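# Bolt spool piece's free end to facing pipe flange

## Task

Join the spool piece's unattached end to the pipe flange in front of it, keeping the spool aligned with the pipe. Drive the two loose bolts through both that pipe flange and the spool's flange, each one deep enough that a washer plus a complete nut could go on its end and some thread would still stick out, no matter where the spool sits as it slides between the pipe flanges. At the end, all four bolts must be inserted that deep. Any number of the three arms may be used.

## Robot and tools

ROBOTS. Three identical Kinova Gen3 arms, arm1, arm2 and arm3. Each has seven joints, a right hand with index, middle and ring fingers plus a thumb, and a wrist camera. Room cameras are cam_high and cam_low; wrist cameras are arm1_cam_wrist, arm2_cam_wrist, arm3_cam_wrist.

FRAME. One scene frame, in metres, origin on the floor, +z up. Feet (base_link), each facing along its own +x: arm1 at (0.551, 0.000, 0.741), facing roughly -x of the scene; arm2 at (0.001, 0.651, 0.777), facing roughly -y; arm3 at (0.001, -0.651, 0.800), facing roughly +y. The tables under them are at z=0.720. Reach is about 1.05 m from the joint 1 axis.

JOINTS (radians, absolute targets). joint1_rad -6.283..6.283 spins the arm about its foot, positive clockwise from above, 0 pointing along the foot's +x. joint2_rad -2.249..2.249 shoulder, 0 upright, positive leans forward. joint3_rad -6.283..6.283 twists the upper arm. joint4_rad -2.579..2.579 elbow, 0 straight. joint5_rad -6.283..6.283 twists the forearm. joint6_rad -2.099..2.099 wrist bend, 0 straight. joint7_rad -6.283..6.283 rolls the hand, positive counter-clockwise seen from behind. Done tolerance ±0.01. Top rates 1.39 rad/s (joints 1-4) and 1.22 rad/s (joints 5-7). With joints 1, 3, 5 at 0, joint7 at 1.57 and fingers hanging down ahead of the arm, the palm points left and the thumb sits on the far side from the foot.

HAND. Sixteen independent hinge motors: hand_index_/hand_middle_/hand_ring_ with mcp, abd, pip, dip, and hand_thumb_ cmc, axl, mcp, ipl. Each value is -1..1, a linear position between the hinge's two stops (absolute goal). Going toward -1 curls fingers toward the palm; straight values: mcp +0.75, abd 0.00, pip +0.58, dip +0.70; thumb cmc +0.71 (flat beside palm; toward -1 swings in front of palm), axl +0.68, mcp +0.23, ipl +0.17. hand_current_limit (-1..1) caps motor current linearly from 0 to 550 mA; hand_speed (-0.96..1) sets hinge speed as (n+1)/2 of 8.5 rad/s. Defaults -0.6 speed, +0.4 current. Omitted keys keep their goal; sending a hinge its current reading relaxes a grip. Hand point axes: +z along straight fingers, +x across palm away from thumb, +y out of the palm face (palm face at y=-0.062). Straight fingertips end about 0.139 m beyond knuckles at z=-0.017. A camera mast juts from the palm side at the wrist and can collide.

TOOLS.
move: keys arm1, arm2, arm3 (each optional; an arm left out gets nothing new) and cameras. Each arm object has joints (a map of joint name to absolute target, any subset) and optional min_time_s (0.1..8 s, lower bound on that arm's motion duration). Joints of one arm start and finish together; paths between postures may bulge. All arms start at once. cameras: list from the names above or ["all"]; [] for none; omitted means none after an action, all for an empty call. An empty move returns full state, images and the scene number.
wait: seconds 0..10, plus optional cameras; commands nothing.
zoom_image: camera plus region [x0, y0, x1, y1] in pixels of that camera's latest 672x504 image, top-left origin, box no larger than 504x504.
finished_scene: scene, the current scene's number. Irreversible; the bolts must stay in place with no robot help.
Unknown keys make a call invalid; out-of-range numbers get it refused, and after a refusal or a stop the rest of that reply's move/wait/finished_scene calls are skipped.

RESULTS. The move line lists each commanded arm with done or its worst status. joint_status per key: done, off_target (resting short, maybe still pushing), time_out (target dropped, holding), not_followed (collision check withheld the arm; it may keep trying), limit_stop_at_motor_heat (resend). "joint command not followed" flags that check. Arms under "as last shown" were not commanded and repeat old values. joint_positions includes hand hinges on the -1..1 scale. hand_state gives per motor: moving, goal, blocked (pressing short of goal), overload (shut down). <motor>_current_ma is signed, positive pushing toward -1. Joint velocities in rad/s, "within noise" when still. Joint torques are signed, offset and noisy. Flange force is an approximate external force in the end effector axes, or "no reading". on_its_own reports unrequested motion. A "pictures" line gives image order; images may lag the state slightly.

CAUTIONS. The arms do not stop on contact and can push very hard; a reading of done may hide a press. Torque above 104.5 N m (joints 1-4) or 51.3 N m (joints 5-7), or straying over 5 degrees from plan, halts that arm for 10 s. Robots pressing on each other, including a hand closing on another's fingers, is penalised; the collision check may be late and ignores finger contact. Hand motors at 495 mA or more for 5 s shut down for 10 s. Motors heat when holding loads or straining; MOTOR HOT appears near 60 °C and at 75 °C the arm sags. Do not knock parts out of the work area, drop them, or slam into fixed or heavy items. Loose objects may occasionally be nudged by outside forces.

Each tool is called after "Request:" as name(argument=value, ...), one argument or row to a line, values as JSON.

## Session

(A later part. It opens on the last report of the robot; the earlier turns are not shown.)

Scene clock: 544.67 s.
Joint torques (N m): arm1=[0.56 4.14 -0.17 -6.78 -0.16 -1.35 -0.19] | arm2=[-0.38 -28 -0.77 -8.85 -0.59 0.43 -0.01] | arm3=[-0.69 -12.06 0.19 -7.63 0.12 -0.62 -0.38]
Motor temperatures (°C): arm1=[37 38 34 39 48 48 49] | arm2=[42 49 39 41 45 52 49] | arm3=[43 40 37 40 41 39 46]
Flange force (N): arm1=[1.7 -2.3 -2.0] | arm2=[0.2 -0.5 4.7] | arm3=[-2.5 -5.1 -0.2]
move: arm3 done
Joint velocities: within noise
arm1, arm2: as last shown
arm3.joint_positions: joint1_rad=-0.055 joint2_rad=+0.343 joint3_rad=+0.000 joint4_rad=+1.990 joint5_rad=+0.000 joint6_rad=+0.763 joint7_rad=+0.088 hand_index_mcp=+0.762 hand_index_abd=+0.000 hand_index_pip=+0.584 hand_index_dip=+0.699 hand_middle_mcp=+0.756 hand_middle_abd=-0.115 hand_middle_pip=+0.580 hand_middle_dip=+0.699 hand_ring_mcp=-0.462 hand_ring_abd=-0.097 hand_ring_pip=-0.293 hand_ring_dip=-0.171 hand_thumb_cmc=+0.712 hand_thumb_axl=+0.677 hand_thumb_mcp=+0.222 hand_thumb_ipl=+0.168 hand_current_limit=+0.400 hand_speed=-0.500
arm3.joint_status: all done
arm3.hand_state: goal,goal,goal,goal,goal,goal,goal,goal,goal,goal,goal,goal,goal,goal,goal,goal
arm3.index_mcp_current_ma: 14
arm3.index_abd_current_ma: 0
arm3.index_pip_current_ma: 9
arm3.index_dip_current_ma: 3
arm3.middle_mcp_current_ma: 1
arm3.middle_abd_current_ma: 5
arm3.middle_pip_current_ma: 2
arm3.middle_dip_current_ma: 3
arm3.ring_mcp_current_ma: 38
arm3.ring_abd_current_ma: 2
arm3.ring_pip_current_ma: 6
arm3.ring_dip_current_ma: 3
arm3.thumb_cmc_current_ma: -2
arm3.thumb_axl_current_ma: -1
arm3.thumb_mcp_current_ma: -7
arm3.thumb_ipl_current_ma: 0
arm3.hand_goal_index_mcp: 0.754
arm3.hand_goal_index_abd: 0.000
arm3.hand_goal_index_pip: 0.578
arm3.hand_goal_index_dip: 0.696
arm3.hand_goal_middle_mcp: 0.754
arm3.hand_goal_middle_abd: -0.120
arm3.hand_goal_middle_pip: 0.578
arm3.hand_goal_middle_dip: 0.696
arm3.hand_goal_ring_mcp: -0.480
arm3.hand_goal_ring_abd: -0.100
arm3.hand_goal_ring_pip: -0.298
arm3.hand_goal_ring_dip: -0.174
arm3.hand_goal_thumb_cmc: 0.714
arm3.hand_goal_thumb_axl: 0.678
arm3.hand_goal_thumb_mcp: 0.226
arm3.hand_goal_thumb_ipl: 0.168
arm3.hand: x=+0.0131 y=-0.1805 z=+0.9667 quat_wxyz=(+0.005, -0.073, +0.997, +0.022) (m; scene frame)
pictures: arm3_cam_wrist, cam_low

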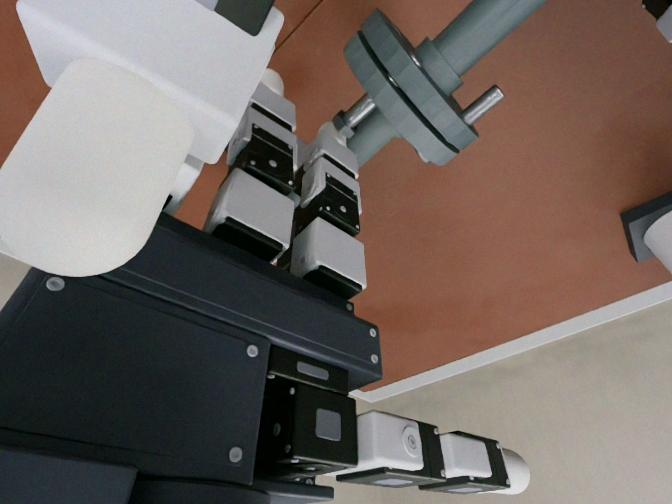

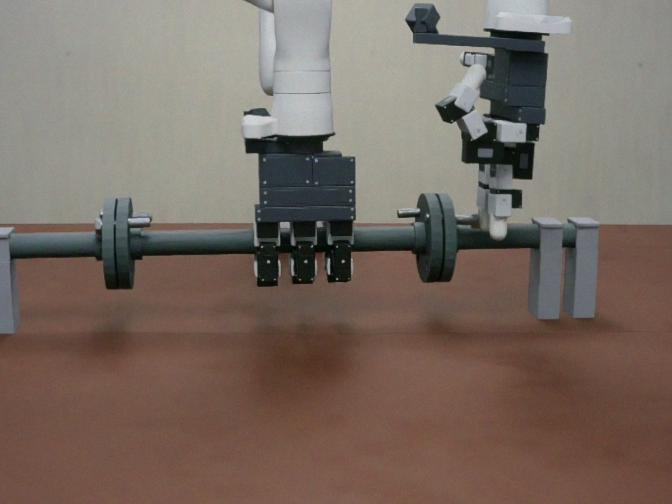

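Request:
move(
  arm3={"joints":{"joint1_rad":-0.0538,"joint2_rad":0.358,"joint4_rad":1.956,"joint6_rad":0.7826,"joint7_rad":0.0899},"min_time_s":2},
  cameras=["cam_low","arm3_cam_wrist"],
)

Request:
zoom_image(
  camera="cam_low",
  region=[405, 180, 505, 260],
)

Request:
zoom_image(
  camera="arm3_cam_wrist",
  region=[250, 0, 450, 150],
)

Scene clock: 547.90 s.
Joint torques (N m): arm1=[0.58 4.12 -0.22 -6.78 -0.24 -1.37 -0.17] | arm2=[-0.41 -28.39 -0.8 -9.07 -0.57 0.38 -0.02] | arm3=[-0.76 -12.47 0.16 -7.74 0.18 -0.58 -0.36]
Motor temperatures (°C): arm1=[37 38 34 39 48 48 49] | arm2=[42 49 39 41 45 52 49] | arm3=[43 40 37 40 41 39 46]
Flange force (N): arm1=[1.8 -2.5 -2.1] | arm2=[0.4 -0.6 5.2] | arm3=[-2.5 -5.2 0.0]
move: arm3 done
Joint velocities: within noise
arm1.joint_positions: joint1_rad=-0.132 joint2_rad=-0.586 joint3_rad=-0.115 joint4_rad=+1.425 joint5_rad=-0.022 joint6_rad=+1.936 joint7_rad=+1.699 hand_index_mcp=+0.753 hand_index_abd=+0.000 hand_index_pip=+0.577 hand_index_dip=+0.696 hand_middle_mcp=+0.753 hand_middle_abd=+0.000 hand_middle_pip=+0.577 hand_middle_dip=+0.696 hand_ring_mcp=+0.753 hand_ring_abd=+0.000 hand_ring_pip=+0.577 hand_ring_dip=+0.696 hand_thumb_cmc=+0.714 hand_thumb_axl=+0.677 hand_thumb_mcp=+0.224 hand_thumb_ipl=+0.168 hand_current_limit=+0.400 hand_speed=-0.600
arm1.joint_status: not commanded
arm1.hand_state: goal,goal,goal,goal,goal,goal,goal,goal,goal,goal,goal,goal,goal,goal,goal,goal
arm1.index_mcp_current_ma: 0
arm1.index_abd_current_ma: 0
arm1.index_pip_current_ma: 0
arm1.index_dip_current_ma: 0
arm1.middle_mcp_current_ma: 0
arm1.middle_abd_current_ma: 0
arm1.middle_pip_current_ma: 0
arm1.middle_dip_current_ma: 0
arm1.ring_mcp_current_ma: 0
arm1.ring_abd_current_ma: 0
arm1.ring_pip_current_ma: 0
arm1.ring_dip_current_ma: 0
arm1.thumb_cmc_current_ma: 0
arm1.thumb_axl_current_ma: 0
arm1.thumb_mcp_current_ma: -2
arm1.thumb_ipl_current_ma: 0
arm1.hand_goal_index_mcp: 0.754
arm1.hand_goal_index_abd: 0.000
arm1.hand_goal_index_pip: 0.576
arm1.hand_goal_index_dip: 0.696
arm1.hand_goal_middle_mcp: 0.754
arm1.hand_goal_middle_abd: 0.000
arm1.hand_goal_middle_pip: 0.576
arm1.hand_goal_middle_dip: 0.696
arm1.hand_goal_ring_mcp: 0.754
arm1.hand_goal_ring_abd: 0.000
arm1.hand_goal_ring_pip: 0.576
arm1.hand_goal_ring_dip: 0.696
arm1.hand_goal_thumb_cmc: 0.714
arm1.hand_goal_thumb_axl: 0.678
arm1.hand_goal_thumb_mcp: 0.226
arm1.hand_goal_thumb_ipl: 0.168
arm1.hand: x=+0.4529 y=-0.1006 z=+1.3062 quat_wxyz=(+0.008, -0.968, -0.174, +0.182) (m; scene frame)
arm2: as last shown
arm3.joint_positions: joint1_rad=-0.054 joint2_rad=+0.358 joint3_rad=+0.000 joint4_rad=+1.956 joint5_rad=+0.000 joint6_rad=+0.783 joint7_rad=+0.090 hand_index_mcp=+0.760 hand_index_abd=+0.000 hand_index_pip=+0.583 hand_index_dip=+0.699 hand_middle_mcp=+0.756 hand_middle_abd=-0.115 hand_middle_pip=+0.580 hand_middle_dip=+0.699 hand_ring_mcp=-0.462 hand_ring_abd=-0.097 hand_ring_pip=-0.293 hand_ring_dip=-0.171 hand_thumb_cmc=+0.712 hand_thumb_axl=+0.677 hand_thumb_mcp=+0.222 hand_thumb_ipl=+0.168 hand_current_limit=+0.400 hand_speed=-0.500
arm3.joint_status: all done
arm3.hand_state: goal,goal,goal,goal,goal,goal,goal,goal,goal,goal,goal,goal,goal,goal,goal,goal
arm3.index_mcp_current_ma: 9
arm3.index_abd_current_ma: 0
arm3.index_pip_current_ma: 7
arm3.index_dip_current_ma: 3
arm3.middle_mcp_current_ma: 1
arm3.middle_abd_current_ma: 5
arm3.middle_pip_current_ma: 2
arm3.middle_dip_current_ma: 3
arm3.ring_mcp_current_ma: 38
arm3.ring_abd_current_ma: 2
arm3.ring_pip_current_ma: 6
arm3.ring_dip_current_ma: 3
arm3.thumb_cmc_current_ma: -2
arm3.thumb_axl_current_ma: -1
arm3.thumb_mcp_current_ma: -7
arm3.thumb_ipl_current_ma: 0
arm3.hand_goal_index_mcp: 0.754
arm3.hand_goal_index_abd: 0.000
arm3.hand_goal_index_pip: 0.578
arm3.hand_goal_index_dip: 0.696
arm3.hand_goal_middle_mcp: 0.754
arm3.hand_goal_middle_abd: -0.120
arm3.hand_goal_middle_pip: 0.578
arm3.hand_goal_middle_dip: 0.696
arm3.hand_goal_ring_mcp: -0.480
arm3.hand_goal_ring_abd: -0.100
arm3.hand_goal_ring_pip: -0.298
arm3.hand_goal_ring_dip: -0.174
arm3.hand_goal_thumb_cmc: 0.714
arm3.hand_goal_thumb_axl: 0.678
arm3.hand_goal_thumb_mcp: 0.226
arm3.hand_goal_thumb_ipl: 0.168
arm3.hand: x=+0.0131 y=-0.1704 z=+0.9689 quat_wxyz=(+0.006, -0.073, +0.997, +0.022) (m; scene frame)
pictures: arm3_cam_wrist, cam_low

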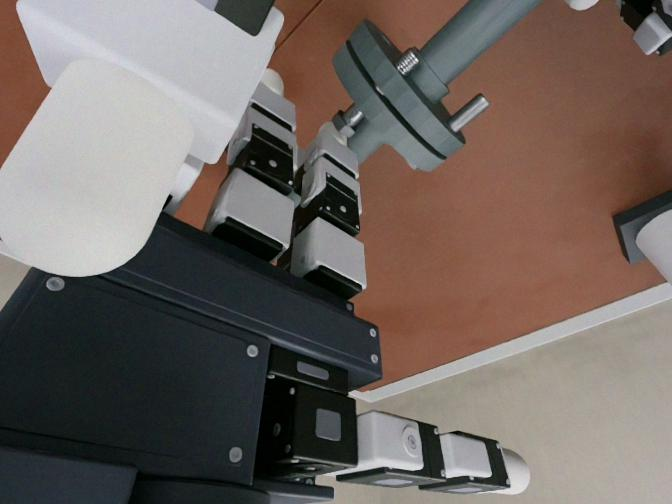

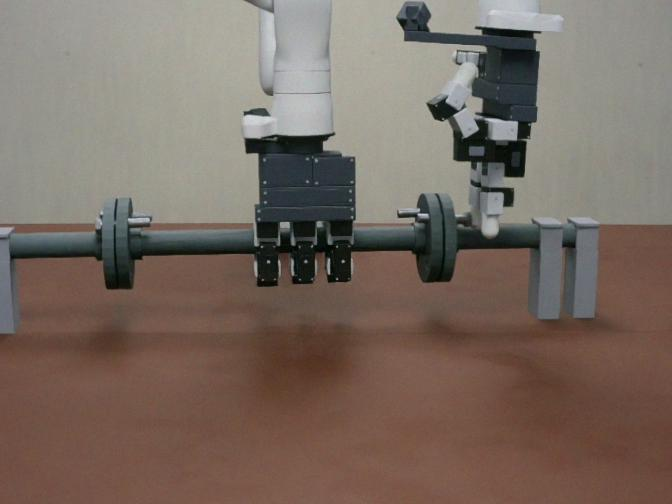

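Scaled by 5.040.

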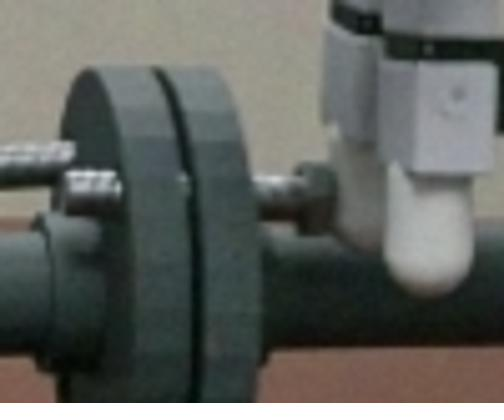

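Scaled by 2.520.

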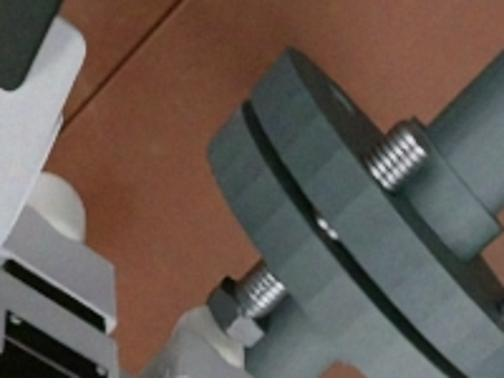

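Request:
move(
  arm3={"joints":{"joint1_rad":-0.0525,"joint2_rad":0.3718,"joint4_rad":1.9249,"joint6_rad":0.7999,"joint7_rad":0.0912},"min_time_s":2},
  cameras=["cam_low","arm3_cam_wrist"],
)

Request:
zoom_image(
  camera="cam_low",
  region=[405, 180, 505, 260],
)

Request:
zoom_image(
  camera="arm3_cam_wrist",
  region=[250, 0, 450, 150],
)

Scene clock: 551.13 s.
Joint torques (N m): arm1=[0.5 4.23 -0.26 -6.83 -0.17 -1.39 -0.14] | arm2=[-0.48 -28.45 -0.79 -9.07 -0.61 0.38 -0.01] | arm3=[-0.71 -12.8 0.22 -7.78 0.17 -0.65 -0.36]
Motor temperatures (°C): arm1=[37 38 34 39 48 48 49] | arm2=[42 49 39 41 45 52 49] | arm3=[43 40 37 40 41 39 46]
Flange force (N): arm1=[2.1 -2.3 -1.8] | arm2=[0.2 -0.7 5.3] | arm3=[-2.4 -5.0 -0.3]
move: arm3 done
Joint velocities: within noise
arm1, arm2: as last shown
arm3.joint_positions: joint1_rad=-0.053 joint2_rad=+0.372 joint3_rad=+0.000 joint4_rad=+1.925 joint5_rad=+0.000 joint6_rad=+0.800 joint7_rad=+0.091 hand_index_mcp=+0.760 hand_index_abd=+0.000 hand_index_pip=+0.583 hand_index_dip=+0.699 hand_middle_mcp=+0.756 hand_middle_abd=-0.115 hand_middle_pip=+0.580 hand_middle_dip=+0.699 hand_ring_mcp=-0.462 hand_ring_abd=-0.097 hand_ring_pip=-0.293 hand_ring_dip=-0.171 hand_thumb_cmc=+0.712 hand_thumb_axl=+0.677 hand_thumb_mcp=+0.222 hand_thumb_ipl=+0.168 hand_current_limit=+0.400 hand_speed=-0.500
arm3.joint_status: all done
arm3.hand_state: goal,goal,goal,goal,goal,goal,goal,goal,goal,goal,goal,goal,goal,goal,goal,goal
arm3.index_mcp_current_ma: 9
arm3.index_abd_current_ma: 0
arm3.index_pip_current_ma: 7
arm3.index_dip_current_ma: 3
arm3.middle_mcp_current_ma: 1
arm3.middle_abd_current_ma: 5
arm3.middle_pip_current_ma: 2
arm3.middle_dip_current_ma: 3
arm3.ring_mcp_current_ma: 38
arm3.ring_abd_current_ma: 2
arm3.ring_pip_current_ma: 6
arm3.ring_dip_current_ma: 3
arm3.thumb_cmc_current_ma: -2
arm3.thumb_axl_current_ma: -1
arm3.thumb_mcp_current_ma: -7
arm3.thumb_ipl_current_ma: 0
arm3.hand_goal_index_mcp: 0.754
arm3.hand_goal_index_abd: 0.000
arm3.hand_goal_index_pip: 0.578
arm3.hand_goal_index_dip: 0.696
arm3.hand_goal_middle_mcp: 0.754
arm3.hand_goal_middle_abd: -0.120
arm3.hand_goal_middle_pip: 0.578
arm3.hand_goal_middle_dip: 0.696
arm3.hand_goal_ring_mcp: -0.480
arm3.hand_goal_ring_abd: -0.100
arm3.hand_goal_ring_pip: -0.298
arm3.hand_goal_ring_dip: -0.174
arm3.hand_goal_thumb_cmc: 0.714
arm3.hand_goal_thumb_axl: 0.678
arm3.hand_goal_thumb_mcp: 0.226
arm3.hand_goal_thumb_ipl: 0.168
arm3.hand: x=+0.0131 y=-0.1613 z=+0.9709 quat_wxyz=(+0.006, -0.073, +0.997, +0.022) (m; scene frame)
pictures: arm3_cam_wrist, cam_low

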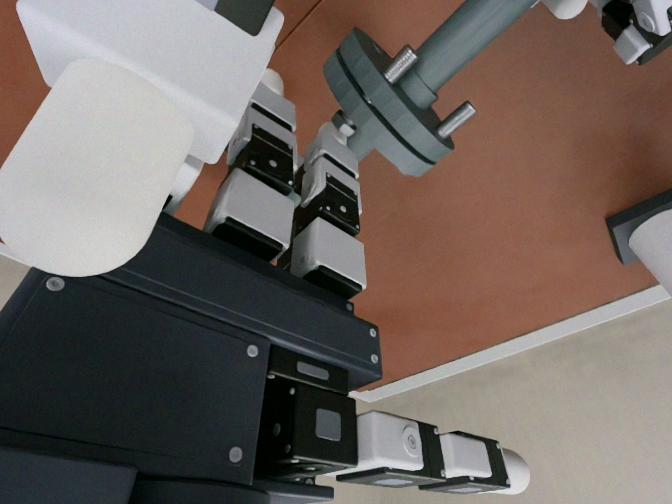

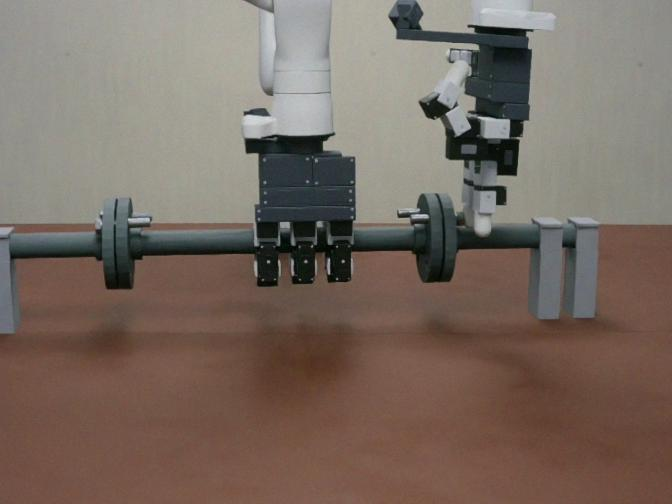

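Scaled by 5.040.

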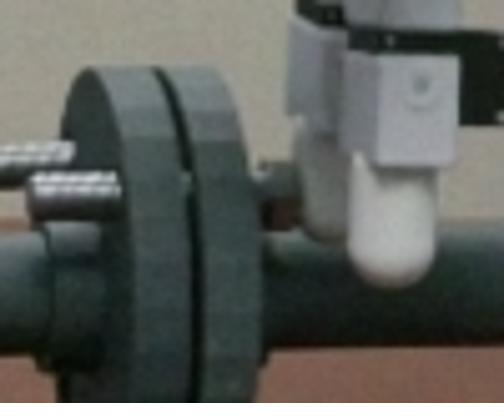

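Scaled by 2.520.

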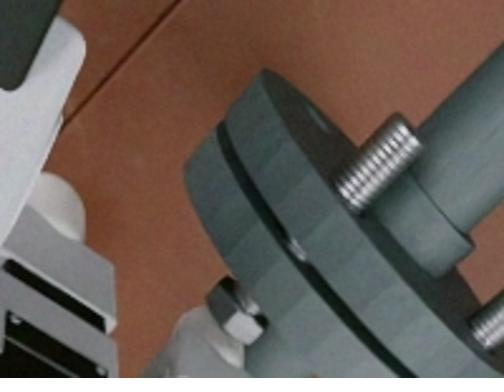

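Request:
move(
  arm3={"joints":{"joint1_rad":-0.052,"joint2_rad":0.3781,"joint4_rad":1.9113,"joint6_rad":0.8072,"joint7_rad":0.0917},"min_time_s":1.5},
)

Request:
move(
  arm3={"joints":{"joint1_rad":-0.0517,"joint2_rad":0.3813,"joint4_rad":1.9045,"joint6_rad":0.8109,"joint7_rad":0.092},"min_time_s":1},
  cameras=["cam_low","arm3_cam_wrist","cam_high"],
)

Request:
zoom_image(
  camera="cam_low",
  region=[405, 180, 505, 260],
)

Request:
zoom_image(
  camera="arm3_cam_wrist",
  region=[250, 0, 450, 150],
)

Scene clock: 553.97 s.
Joint torques (N m): arm1=[0.45 4.15 -0.15 -6.79 -0.19 -1.35 -0.18] | arm2=[-0.43 -28.41 -0.8 -9.05 -0.58 0.38 -0.03] | arm3=[-0.69 -12.98 0.16 -7.78 0.13 -0.66 -0.36]
Motor temperatures (°C): arm1=[37 38 34 39 48 48 49] | arm2=[42 49 39 41 45 52 49] | arm3=[43 40 37 40 41 39 46]
Flange force (N): arm1=[1.7 -2.1 -2.0] | arm2=[0.1 -0.6 5.3] | arm3=[-2.3 -4.8 -0.3]
move: arm3 done
Joint velocities: within noise
arm1, arm2: as last shown
arm3.joint_positions: joint1_rad=-0.052 joint2_rad=+0.378 joint3_rad=+0.000 joint4_rad=+1.911 joint5_rad=+0.000 joint6_rad=+0.807 joint7_rad=+0.092 hand_index_mcp=+0.760 hand_index_abd=+0.000 hand_index_pip=+0.583 hand_index_dip=+0.699 hand_middle_mcp=+0.756 hand_middle_abd=-0.115 hand_middle_pip=+0.580 hand_middle_dip=+0.699 hand_ring_mcp=-0.462 hand_ring_abd=-0.097 hand_ring_pip=-0.293 hand_ring_dip=-0.171 hand_thumb_cmc=+0.712 hand_thumb_axl=+0.677 hand_thumb_mcp=+0.222 hand_thumb_ipl=+0.168 hand_current_limit=+0.400 hand_speed=-0.500
arm3.joint_status: all done
arm3.hand_state: goal,goal,goal,goal,goal,goal,goal,goal,goal,goal,goal,goal,goal,goal,goal,goal
arm3.index_mcp_current_ma: 9
arm3.index_abd_current_ma: 0
arm3.index_pip_current_ma: 7
arm3.index_dip_current_ma: 3
arm3.middle_mcp_current_ma: 1
arm3.middle_abd_current_ma: 5
arm3.middle_pip_current_ma: 2
arm3.middle_dip_current_ma: 3
arm3.ring_mcp_current_ma: 38
arm3.ring_abd_current_ma: 2
arm3.ring_pip_current_ma: 6
arm3.ring_dip_current_ma: 3
arm3.thumb_cmc_current_ma: -2
arm3.thumb_axl_current_ma: -1
arm3.thumb_mcp_current_ma: -7
arm3.thumb_ipl_current_ma: 0
arm3.hand_goal_index_mcp: 0.754
arm3.hand_goal_index_abd: 0.000
arm3.hand_goal_index_pip: 0.578
arm3.hand_goal_index_dip: 0.696
arm3.hand_goal_middle_mcp: 0.754
arm3.hand_goal_middle_abd: -0.120
arm3.hand_goal_middle_pip: 0.578
arm3.hand_goal_middle_dip: 0.696
arm3.hand_goal_ring_mcp: -0.480
arm3.hand_goal_ring_abd: -0.100
arm3.hand_goal_ring_pip: -0.298
arm3.hand_goal_ring_dip: -0.174
arm3.hand_goal_thumb_cmc: 0.714
arm3.hand_goal_thumb_axl: 0.678
arm3.hand_goal_thumb_mcp: 0.226
arm3.hand_goal_thumb_ipl: 0.168
arm3.hand: x=+0.0131 y=-0.1574 z=+0.9716 quat_wxyz=(+0.006, -0.073, +0.997, +0.022) (m; scene frame)
pictures: none

Scene clock: 555.27 s.
Joint torques (N m): arm1=[0.6 4.14 -0.21 -6.8 -0.22 -1.36 -0.2] | arm2=[-0.44 -28.39 -0.81 -9.04 -0.59 0.38 0] | arm3=[-0.66 -13.06 0.11 -7.83 0.16 -0.65 -0.36]
Motor temperatures (°C): arm1=[37 38 34 39 48 48 49] | arm2=[42 49 39 41 45 52 49] | arm3=[43 40 37 40 41 39 46]
Flange force (N): arm1=[1.8 -2.5 -1.9] | arm2=[0.2 -0.6 5.2] | arm3=[-2.2 -4.9 -0.2]
move: arm3 done
Joint velocities: within noise
arm1: as last shown
arm2.joint_positions: joint1_rad=-0.112 joint2_rad=+1.116 joint3_rad=+0.000 joint4_rad=+0.836 joint5_rad=+0.000 joint6_rad=+1.190 joint7_rad=+1.579 hand_index_mcp=+0.744 hand_index_abd=-0.003 hand_index_pip=-0.669 hand_index_dip=-0.193 hand_middle_mcp=+0.763 hand_middle_abd=+0.000 hand_middle_pip=-0.687 hand_middle_dip=-0.182 hand_ring_mcp=+0.793 hand_ring_abd=+0.001 hand_ring_pip=-0.666 hand_ring_dip=-0.244 hand_thumb_cmc=-0.570 hand_thumb_axl=+0.675 hand_thumb_mcp=-0.279 hand_thumb_ipl=-0.644 hand_current_limit=+0.400 hand_speed=+0.000
arm2.joint_status: not commanded
arm2.hand_state: goal,goal,blocked,blocked,goal,goal,blocked,blocked,blocked,goal,blocked,blocked,goal,goal,goal,goal
arm2.index_mcp_current_ma: -43
arm2.index_abd_current_ma: -10
arm2.index_pip_current_ma: 385
arm2.index_dip_current_ma: 385
arm2.middle_mcp_current_ma: 41
arm2.middle_abd_current_ma: 0
arm2.middle_pip_current_ma: 385
arm2.middle_dip_current_ma: 385
arm2.ring_mcp_current_ma: 188
arm2.ring_abd_current_ma: 3
arm2.ring_pip_current_ma: 385
arm2.ring_dip_current_ma: 385
arm2.thumb_cmc_current_ma: 1
arm2.thumb_axl_current_ma: -16
arm2.thumb_mcp_current_ma: 5
arm2.thumb_ipl_current_ma: -8
arm2.hand_goal_index_mcp: 0.754
arm2.hand_goal_index_abd: 0.000
arm2.hand_goal_index_pip: -0.800
arm2.hand_goal_index_dip: -0.350
arm2.hand_goal_middle_mcp: 0.754
arm2.hand_goal_middle_abd: 0.000
arm2.hand_goal_middle_pip: -0.800
arm2.hand_goal_middle_dip: -0.350
arm2.hand_goal_ring_mcp: 0.754
arm2.hand_goal_ring_abd: 0.000
arm2.hand_goal_ring_pip: -0.800
arm2.hand_goal_ring_dip: -0.350
arm2.hand_goal_thumb_cmc: -0.570
arm2.hand_goal_thumb_axl: 0.678
arm2.hand_goal_thumb_mcp: -0.280
arm2.hand_goal_thumb_ipl: -0.642
arm2.hand: x=+0.1130 y=-0.0331 z=+0.8369 quat_wxyz=(+0.004, +0.677, +0.736, -0.005) (m; scene frame)
arm3.joint_positions: joint1_rad=-0.052 joint2_rad=+0.381 joint3_rad=+0.000 joint4_rad=+1.905 joint5_rad=+0.000 joint6_rad=+0.811 joint7_rad=+0.092 hand_index_mcp=+0.760 hand_index_abd=+0.000 hand_index_pip=+0.583 hand_index_dip=+0.699 hand_middle_mcp=+0.756 hand_middle_abd=-0.115 hand_middle_pip=+0.580 hand_middle_dip=+0.699 hand_ring_mcp=-0.462 hand_ring_abd=-0.097 hand_ring_pip=-0.293 hand_ring_dip=-0.171 hand_thumb_cmc=+0.712 hand_thumb_axl=+0.677 hand_thumb_mcp=+0.222 hand_thumb_ipl=+0.168 hand_current_limit=+0.400 hand_speed=-0.500
arm3.joint_status: all done
arm3.hand_state: goal,goal,goal,goal,goal,goal,goal,goal,goal,goal,goal,goal,goal,goal,goal,goal
arm3.index_mcp_current_ma: 9
arm3.index_abd_current_ma: 0
arm3.index_pip_current_ma: 7
arm3.index_dip_current_ma: 3
arm3.middle_mcp_current_ma: 1
arm3.middle_abd_current_ma: 5
arm3.middle_pip_current_ma: 2
arm3.middle_dip_current_ma: 3
arm3.ring_mcp_current_ma: 38
arm3.ring_abd_current_ma: 2
arm3.ring_pip_current_ma: 6
arm3.ring_dip_current_ma: 3
arm3.thumb_cmc_current_ma: -2
arm3.thumb_axl_current_ma: -1
arm3.thumb_mcp_current_ma: -7
arm3.thumb_ipl_current_ma: 0
arm3.hand_goal_index_mcp: 0.754
arm3.hand_goal_index_abd: 0.000
arm3.hand_goal_index_pip: 0.578
arm3.hand_goal_index_dip: 0.696
arm3.hand_goal_middle_mcp: 0.754
arm3.hand_goal_middle_abd: -0.120
arm3.hand_goal_middle_pip: 0.578
arm3.hand_goal_middle_dip: 0.696
arm3.hand_goal_ring_mcp: -0.480
arm3.hand_goal_ring_abd: -0.100
arm3.hand_goal_ring_pip: -0.298
arm3.hand_goal_ring_dip: -0.174
arm3.hand_goal_thumb_cmc: 0.714
arm3.hand_goal_thumb_axl: 0.678
arm3.hand_goal_thumb_mcp: 0.226
arm3.hand_goal_thumb_ipl: 0.168
arm3.hand: x=+0.0131 y=-0.1554 z=+0.9720 quat_wxyz=(+0.006, -0.073, +0.997, +0.022) (m; scene frame)
pictures: arm3_cam_wrist, cam_high, cam_low

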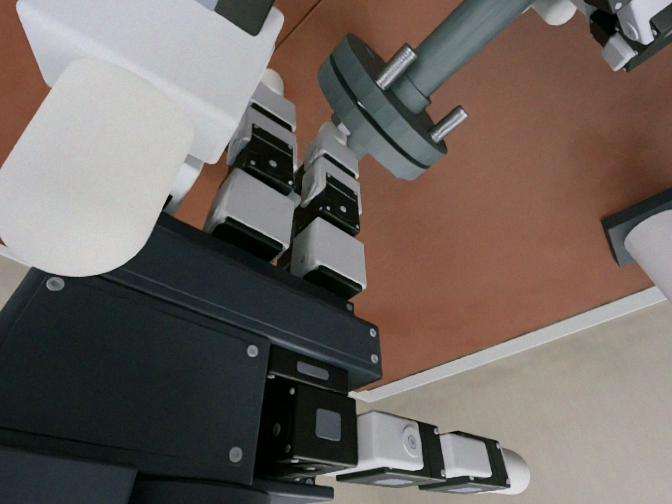

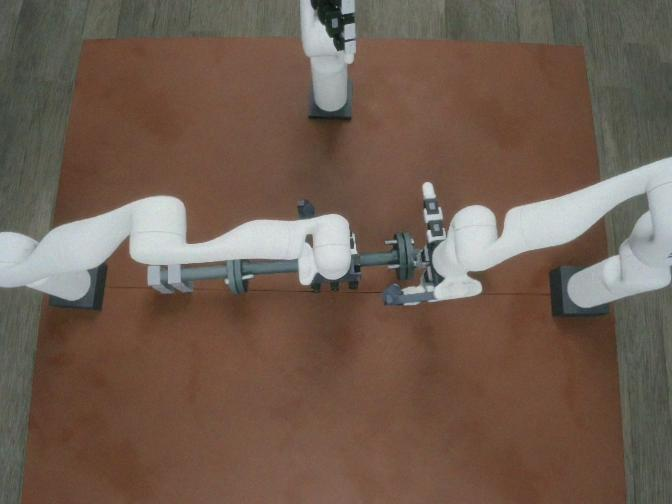

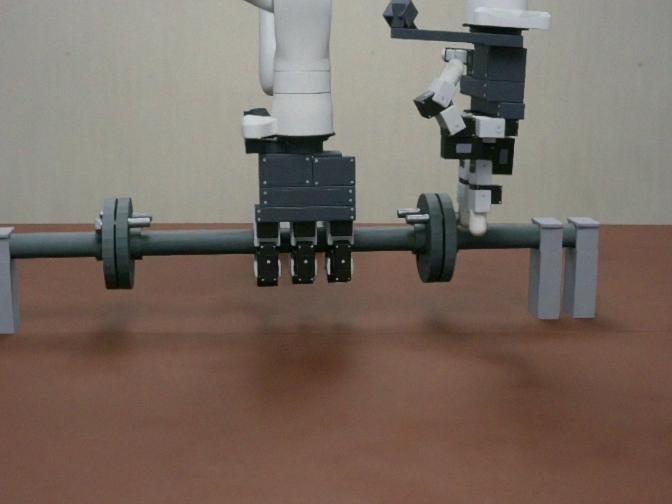

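Scaled by 5.040.

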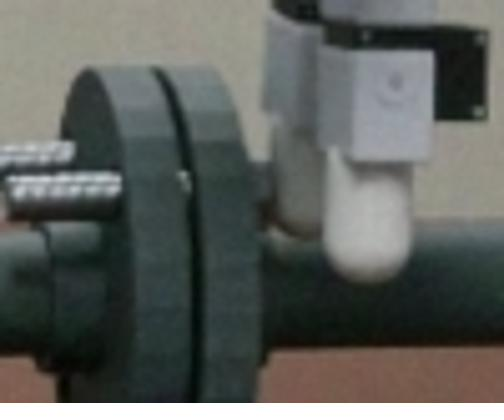

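Scaled by 2.520.

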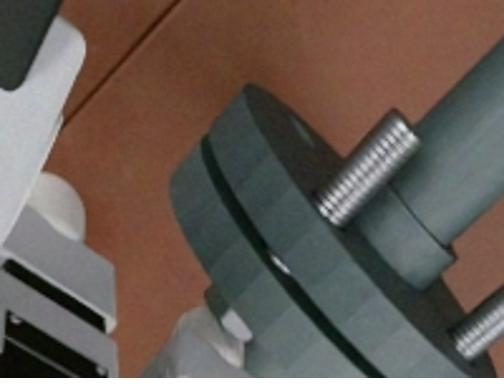

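Request:
move(
  arm3={"joints":{"joint1_rad":-0.0516,"joint2_rad":0.3845,"joint4_rad":1.8977,"joint6_rad":0.8145,"joint7_rad":0.0923},"min_time_s":1.5},
  cameras=["cam_low","arm3_cam_wrist"],
)

Request:
zoom_image(
  camera="cam_low",
  region=[405, 180, 505, 260],
)

Scene clock: 561.33 s.
Joint torques (N m): arm1=[0.54 4.11 -0.2 -6.7 -0.18 -1.39 -0.15] | arm2=[-0.34 -28.29 -0.73 -9 -0.55 0.39 -0.02] | arm3=[-0.69 -13.32 0.24 -8.3 0.21 -0.88 -0.34]
Motor temperatures (°C): arm1=[37 38 34 39 48 48 49] | arm2=[42 49 39 41 45 52 49] | arm3=[43 40 37 40 41 39 46]
Flange force (N): arm1=[1.6 -2.3 -2.4] | arm2=[0.2 -0.5 5.1] | arm3=[-2.1 -5.7 0.0]
move: arm3 done
Joint velocities: within noise
arm1, arm2: as last shown
arm3.joint_positions: joint1_rad=-0.052 joint2_rad=+0.384 joint3_rad=+0.000 joint4_rad=+1.898 joint5_rad=+0.000 joint6_rad=+0.814 joint7_rad=+0.092 hand_index_mcp=+0.768 hand_index_abd=-0.001 hand_index_pip=+0.585 hand_index_dip=+0.699 hand_middle_mcp=+0.756 hand_middle_abd=-0.115 hand_middle_pip=+0.580 hand_middle_dip=+0.699 hand_ring_mcp=-0.462 hand_ring_abd=-0.097 hand_ring_pip=-0.293 hand_ring_dip=-0.171 hand_thumb_cmc=+0.712 hand_thumb_axl=+0.677 hand_thumb_mcp=+0.222 hand_thumb_ipl=+0.168 hand_current_limit=+0.400 hand_speed=-0.500
arm3.joint_status: all done
arm3.hand_state: goal,goal,goal,goal,goal,goal,goal,goal,goal,goal,goal,goal,goal,goal,goal,goal
arm3.index_mcp_current_ma: 26
arm3.index_abd_current_ma: -1
arm3.index_pip_current_ma: 11
arm3.index_dip_current_ma: 4
arm3.middle_mcp_current_ma: 1
arm3.middle_abd_current_ma: 5
arm3.middle_pip_current_ma: 2
arm3.middle_dip_current_ma: 3
arm3.ring_mcp_current_ma: 38
arm3.ring_abd_current_ma: 2
arm3.ring_pip_current_ma: 6
arm3.ring_dip_current_ma: 3
arm3.thumb_cmc_current_ma: -2
arm3.thumb_axl_current_ma: -1
arm3.thumb_mcp_current_ma: -7
arm3.thumb_ipl_current_ma: 0
arm3.hand_goal_index_mcp: 0.754
arm3.hand_goal_index_abd: 0.000
arm3.hand_goal_index_pip: 0.578
arm3.hand_goal_index_dip: 0.696
arm3.hand_goal_middle_mcp: 0.754
arm3.hand_goal_middle_abd: -0.120
arm3.hand_goal_middle_pip: 0.578
arm3.hand_goal_middle_dip: 0.696
arm3.hand_goal_ring_mcp: -0.480
arm3.hand_goal_ring_abd: -0.100
arm3.hand_goal_ring_pip: -0.298
arm3.hand_goal_ring_dip: -0.174
arm3.hand_goal_thumb_cmc: 0.714
arm3.hand_goal_thumb_axl: 0.678
arm3.hand_goal_thumb_mcp: 0.226
arm3.hand_goal_thumb_ipl: 0.168
arm3.hand: x=+0.0130 y=-0.1534 z=+0.9723 quat_wxyz=(+0.006, -0.073, +0.997, +0.022) (m; scene frame)
pictures: arm3_cam_wrist, cam_low

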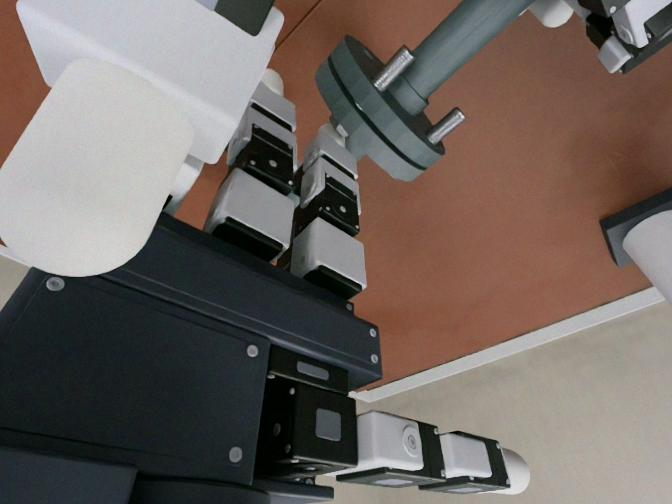

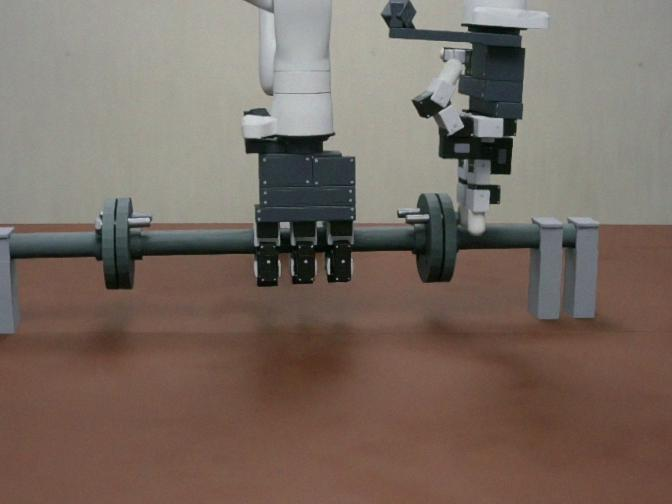

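Scaled by 5.040.

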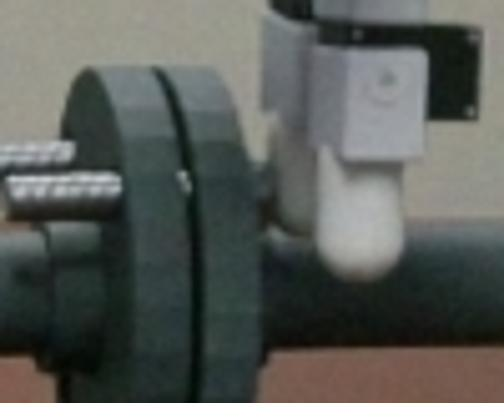

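Request:
move(
  arm3={"joints":{"joint1_rad":-0.0514,"joint2_rad":0.3869,"joint4_rad":1.8926,"joint6_rad":0.8172,"joint7_rad":0.0925},"min_time_s":1.5},
  cameras=["cam_low","arm3_cam_wrist","arm2_cam_wrist"],
)

Request:
zoom_image(
  camera="arm3_cam_wrist",
  region=[300, 20, 500, 190],
)

Request:
zoom_image(
  camera="cam_low",
  region=[405, 180, 505, 260],
)

Scene clock: 564.27 s.
Joint torques (N m): arm1=[0.55 4.2 -0.22 -6.83 -0.16 -1.37 -0.11] | arm2=[-0.28 -28.34 -0.65 -9.02 -0.55 0.4 -0.02] | arm3=[-0.64 -13.46 0.27 -8.58 0.24 -1.06 -0.34]
Motor temperatures (°C): arm1=[37 38 34 39 48 48 49] | arm2=[42 49 39 41 45 52 49] | arm3=[43 40 37 40 41 39 46]
Flange force (N): arm1=[2.0 -2.2 -1.8] | arm2=[0.3 -0.4 5.2] | arm3=[-1.9 -6.2 -0.1]
move: arm3 done
Joint velocities: within noise
arm1, arm2: as last shown
arm3.joint_positions: joint1_rad=-0.051 joint2_rad=+0.387 joint3_rad=+0.000 joint4_rad=+1.893 joint5_rad=+0.000 joint6_rad=+0.817 joint7_rad=+0.092 hand_index_mcp=+0.774 hand_index_abd=-0.004 hand_index_pip=+0.589 hand_index_dip=+0.701 hand_middle_mcp=+0.756 hand_middle_abd=-0.115 hand_middle_pip=+0.580 hand_middle_dip=+0.699 hand_ring_mcp=-0.462 hand_ring_abd=-0.097 hand_ring_pip=-0.293 hand_ring_dip=-0.171 hand_thumb_cmc=+0.712 hand_thumb_axl=+0.677 hand_thumb_mcp=+0.222 hand_thumb_ipl=+0.168 hand_current_limit=+0.400 hand_speed=-0.500
arm3.joint_status: all done
arm3.hand_state: goal,goal,goal,goal,goal,goal,goal,goal,goal,goal,goal,goal,goal,goal,goal,goal
arm3.index_mcp_current_ma: 42
arm3.index_abd_current_ma: -3
arm3.index_pip_current_ma: 17
arm3.index_dip_current_ma: 6
arm3.middle_mcp_current_ma: 1
arm3.middle_abd_current_ma: 5
arm3.middle_pip_current_ma: 2
arm3.middle_dip_current_ma: 3
arm3.ring_mcp_current_ma: 38
arm3.ring_abd_current_ma: 2
arm3.ring_pip_current_ma: 6
arm3.ring_dip_current_ma: 3
arm3.thumb_cmc_current_ma: -2
arm3.thumb_axl_current_ma: -1
arm3.thumb_mcp_current_ma: -7
arm3.thumb_ipl_current_ma: 0
arm3.hand_goal_index_mcp: 0.754
arm3.hand_goal_index_abd: 0.000
arm3.hand_goal_index_pip: 0.578
arm3.hand_goal_index_dip: 0.696
arm3.hand_goal_middle_mcp: 0.754
arm3.hand_goal_middle_abd: -0.120
arm3.hand_goal_middle_pip: 0.578
arm3.hand_goal_middle_dip: 0.696
arm3.hand_goal_ring_mcp: -0.480
arm3.hand_goal_ring_abd: -0.100
arm3.hand_goal_ring_pip: -0.298
arm3.hand_goal_ring_dip: -0.174
arm3.hand_goal_thumb_cmc: 0.714
arm3.hand_goal_thumb_axl: 0.678
arm3.hand_goal_thumb_mcp: 0.226
arm3.hand_goal_thumb_ipl: 0.168
arm3.hand: x=+0.0130 y=-0.1519 z=+0.9726 quat_wxyz=(+0.006, -0.073, +0.997, +0.022) (m; scene frame)
pictures: arm2_cam_wrist, arm3_cam_wrist, cam_low

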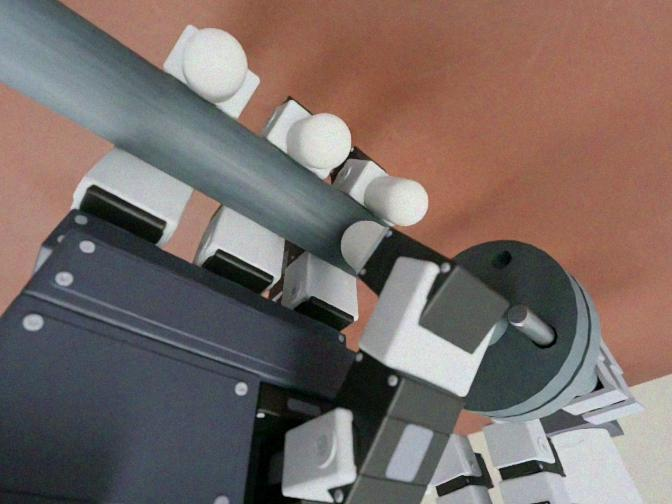

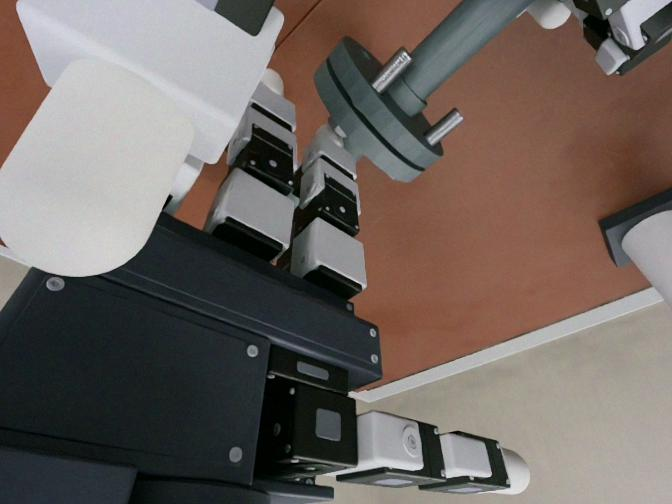

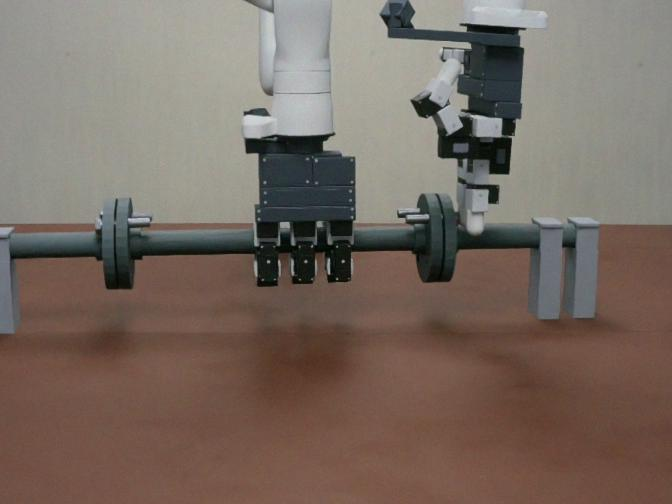

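Scaled by 2.520.

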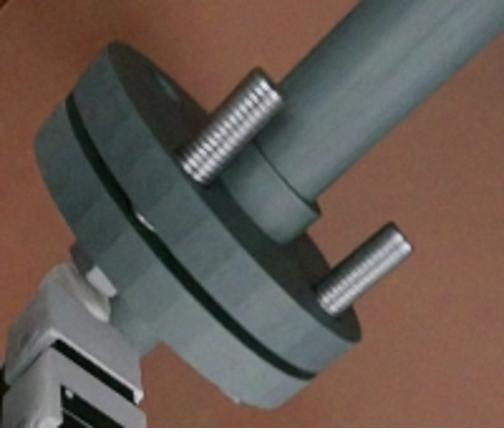

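Scaled by 5.040.

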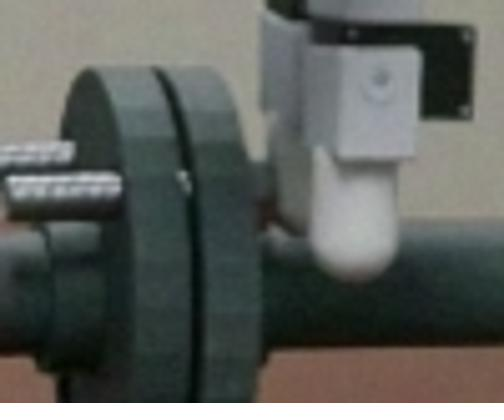

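Request:
zoom_image(
  camera="cam_low",
  region=[385, 185, 475, 290],
)

Request:
zoom_image(
  camera="cam_low",
  region=[85, 185, 175, 290],
)

Request:
zoom_image(
  camera="arm2_cam_wrist",
  region=[440, 220, 640, 430],
)

Scaled by 4.800.

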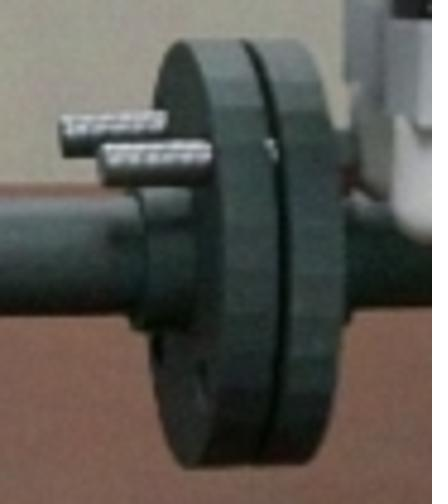

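Scaled by 4.800.

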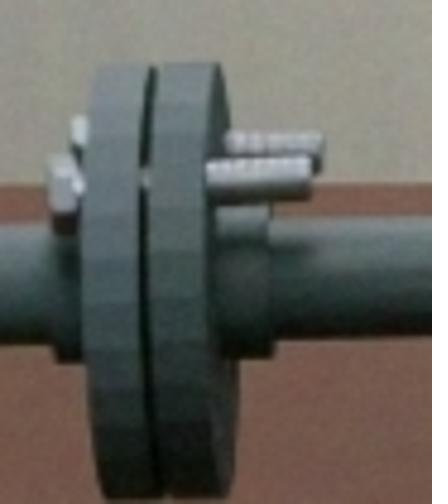

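Scaled by 2.400.

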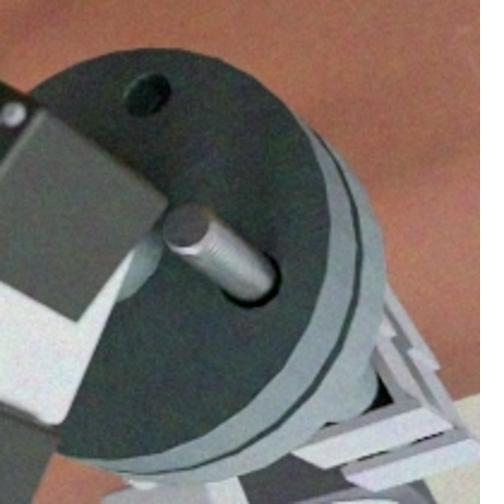

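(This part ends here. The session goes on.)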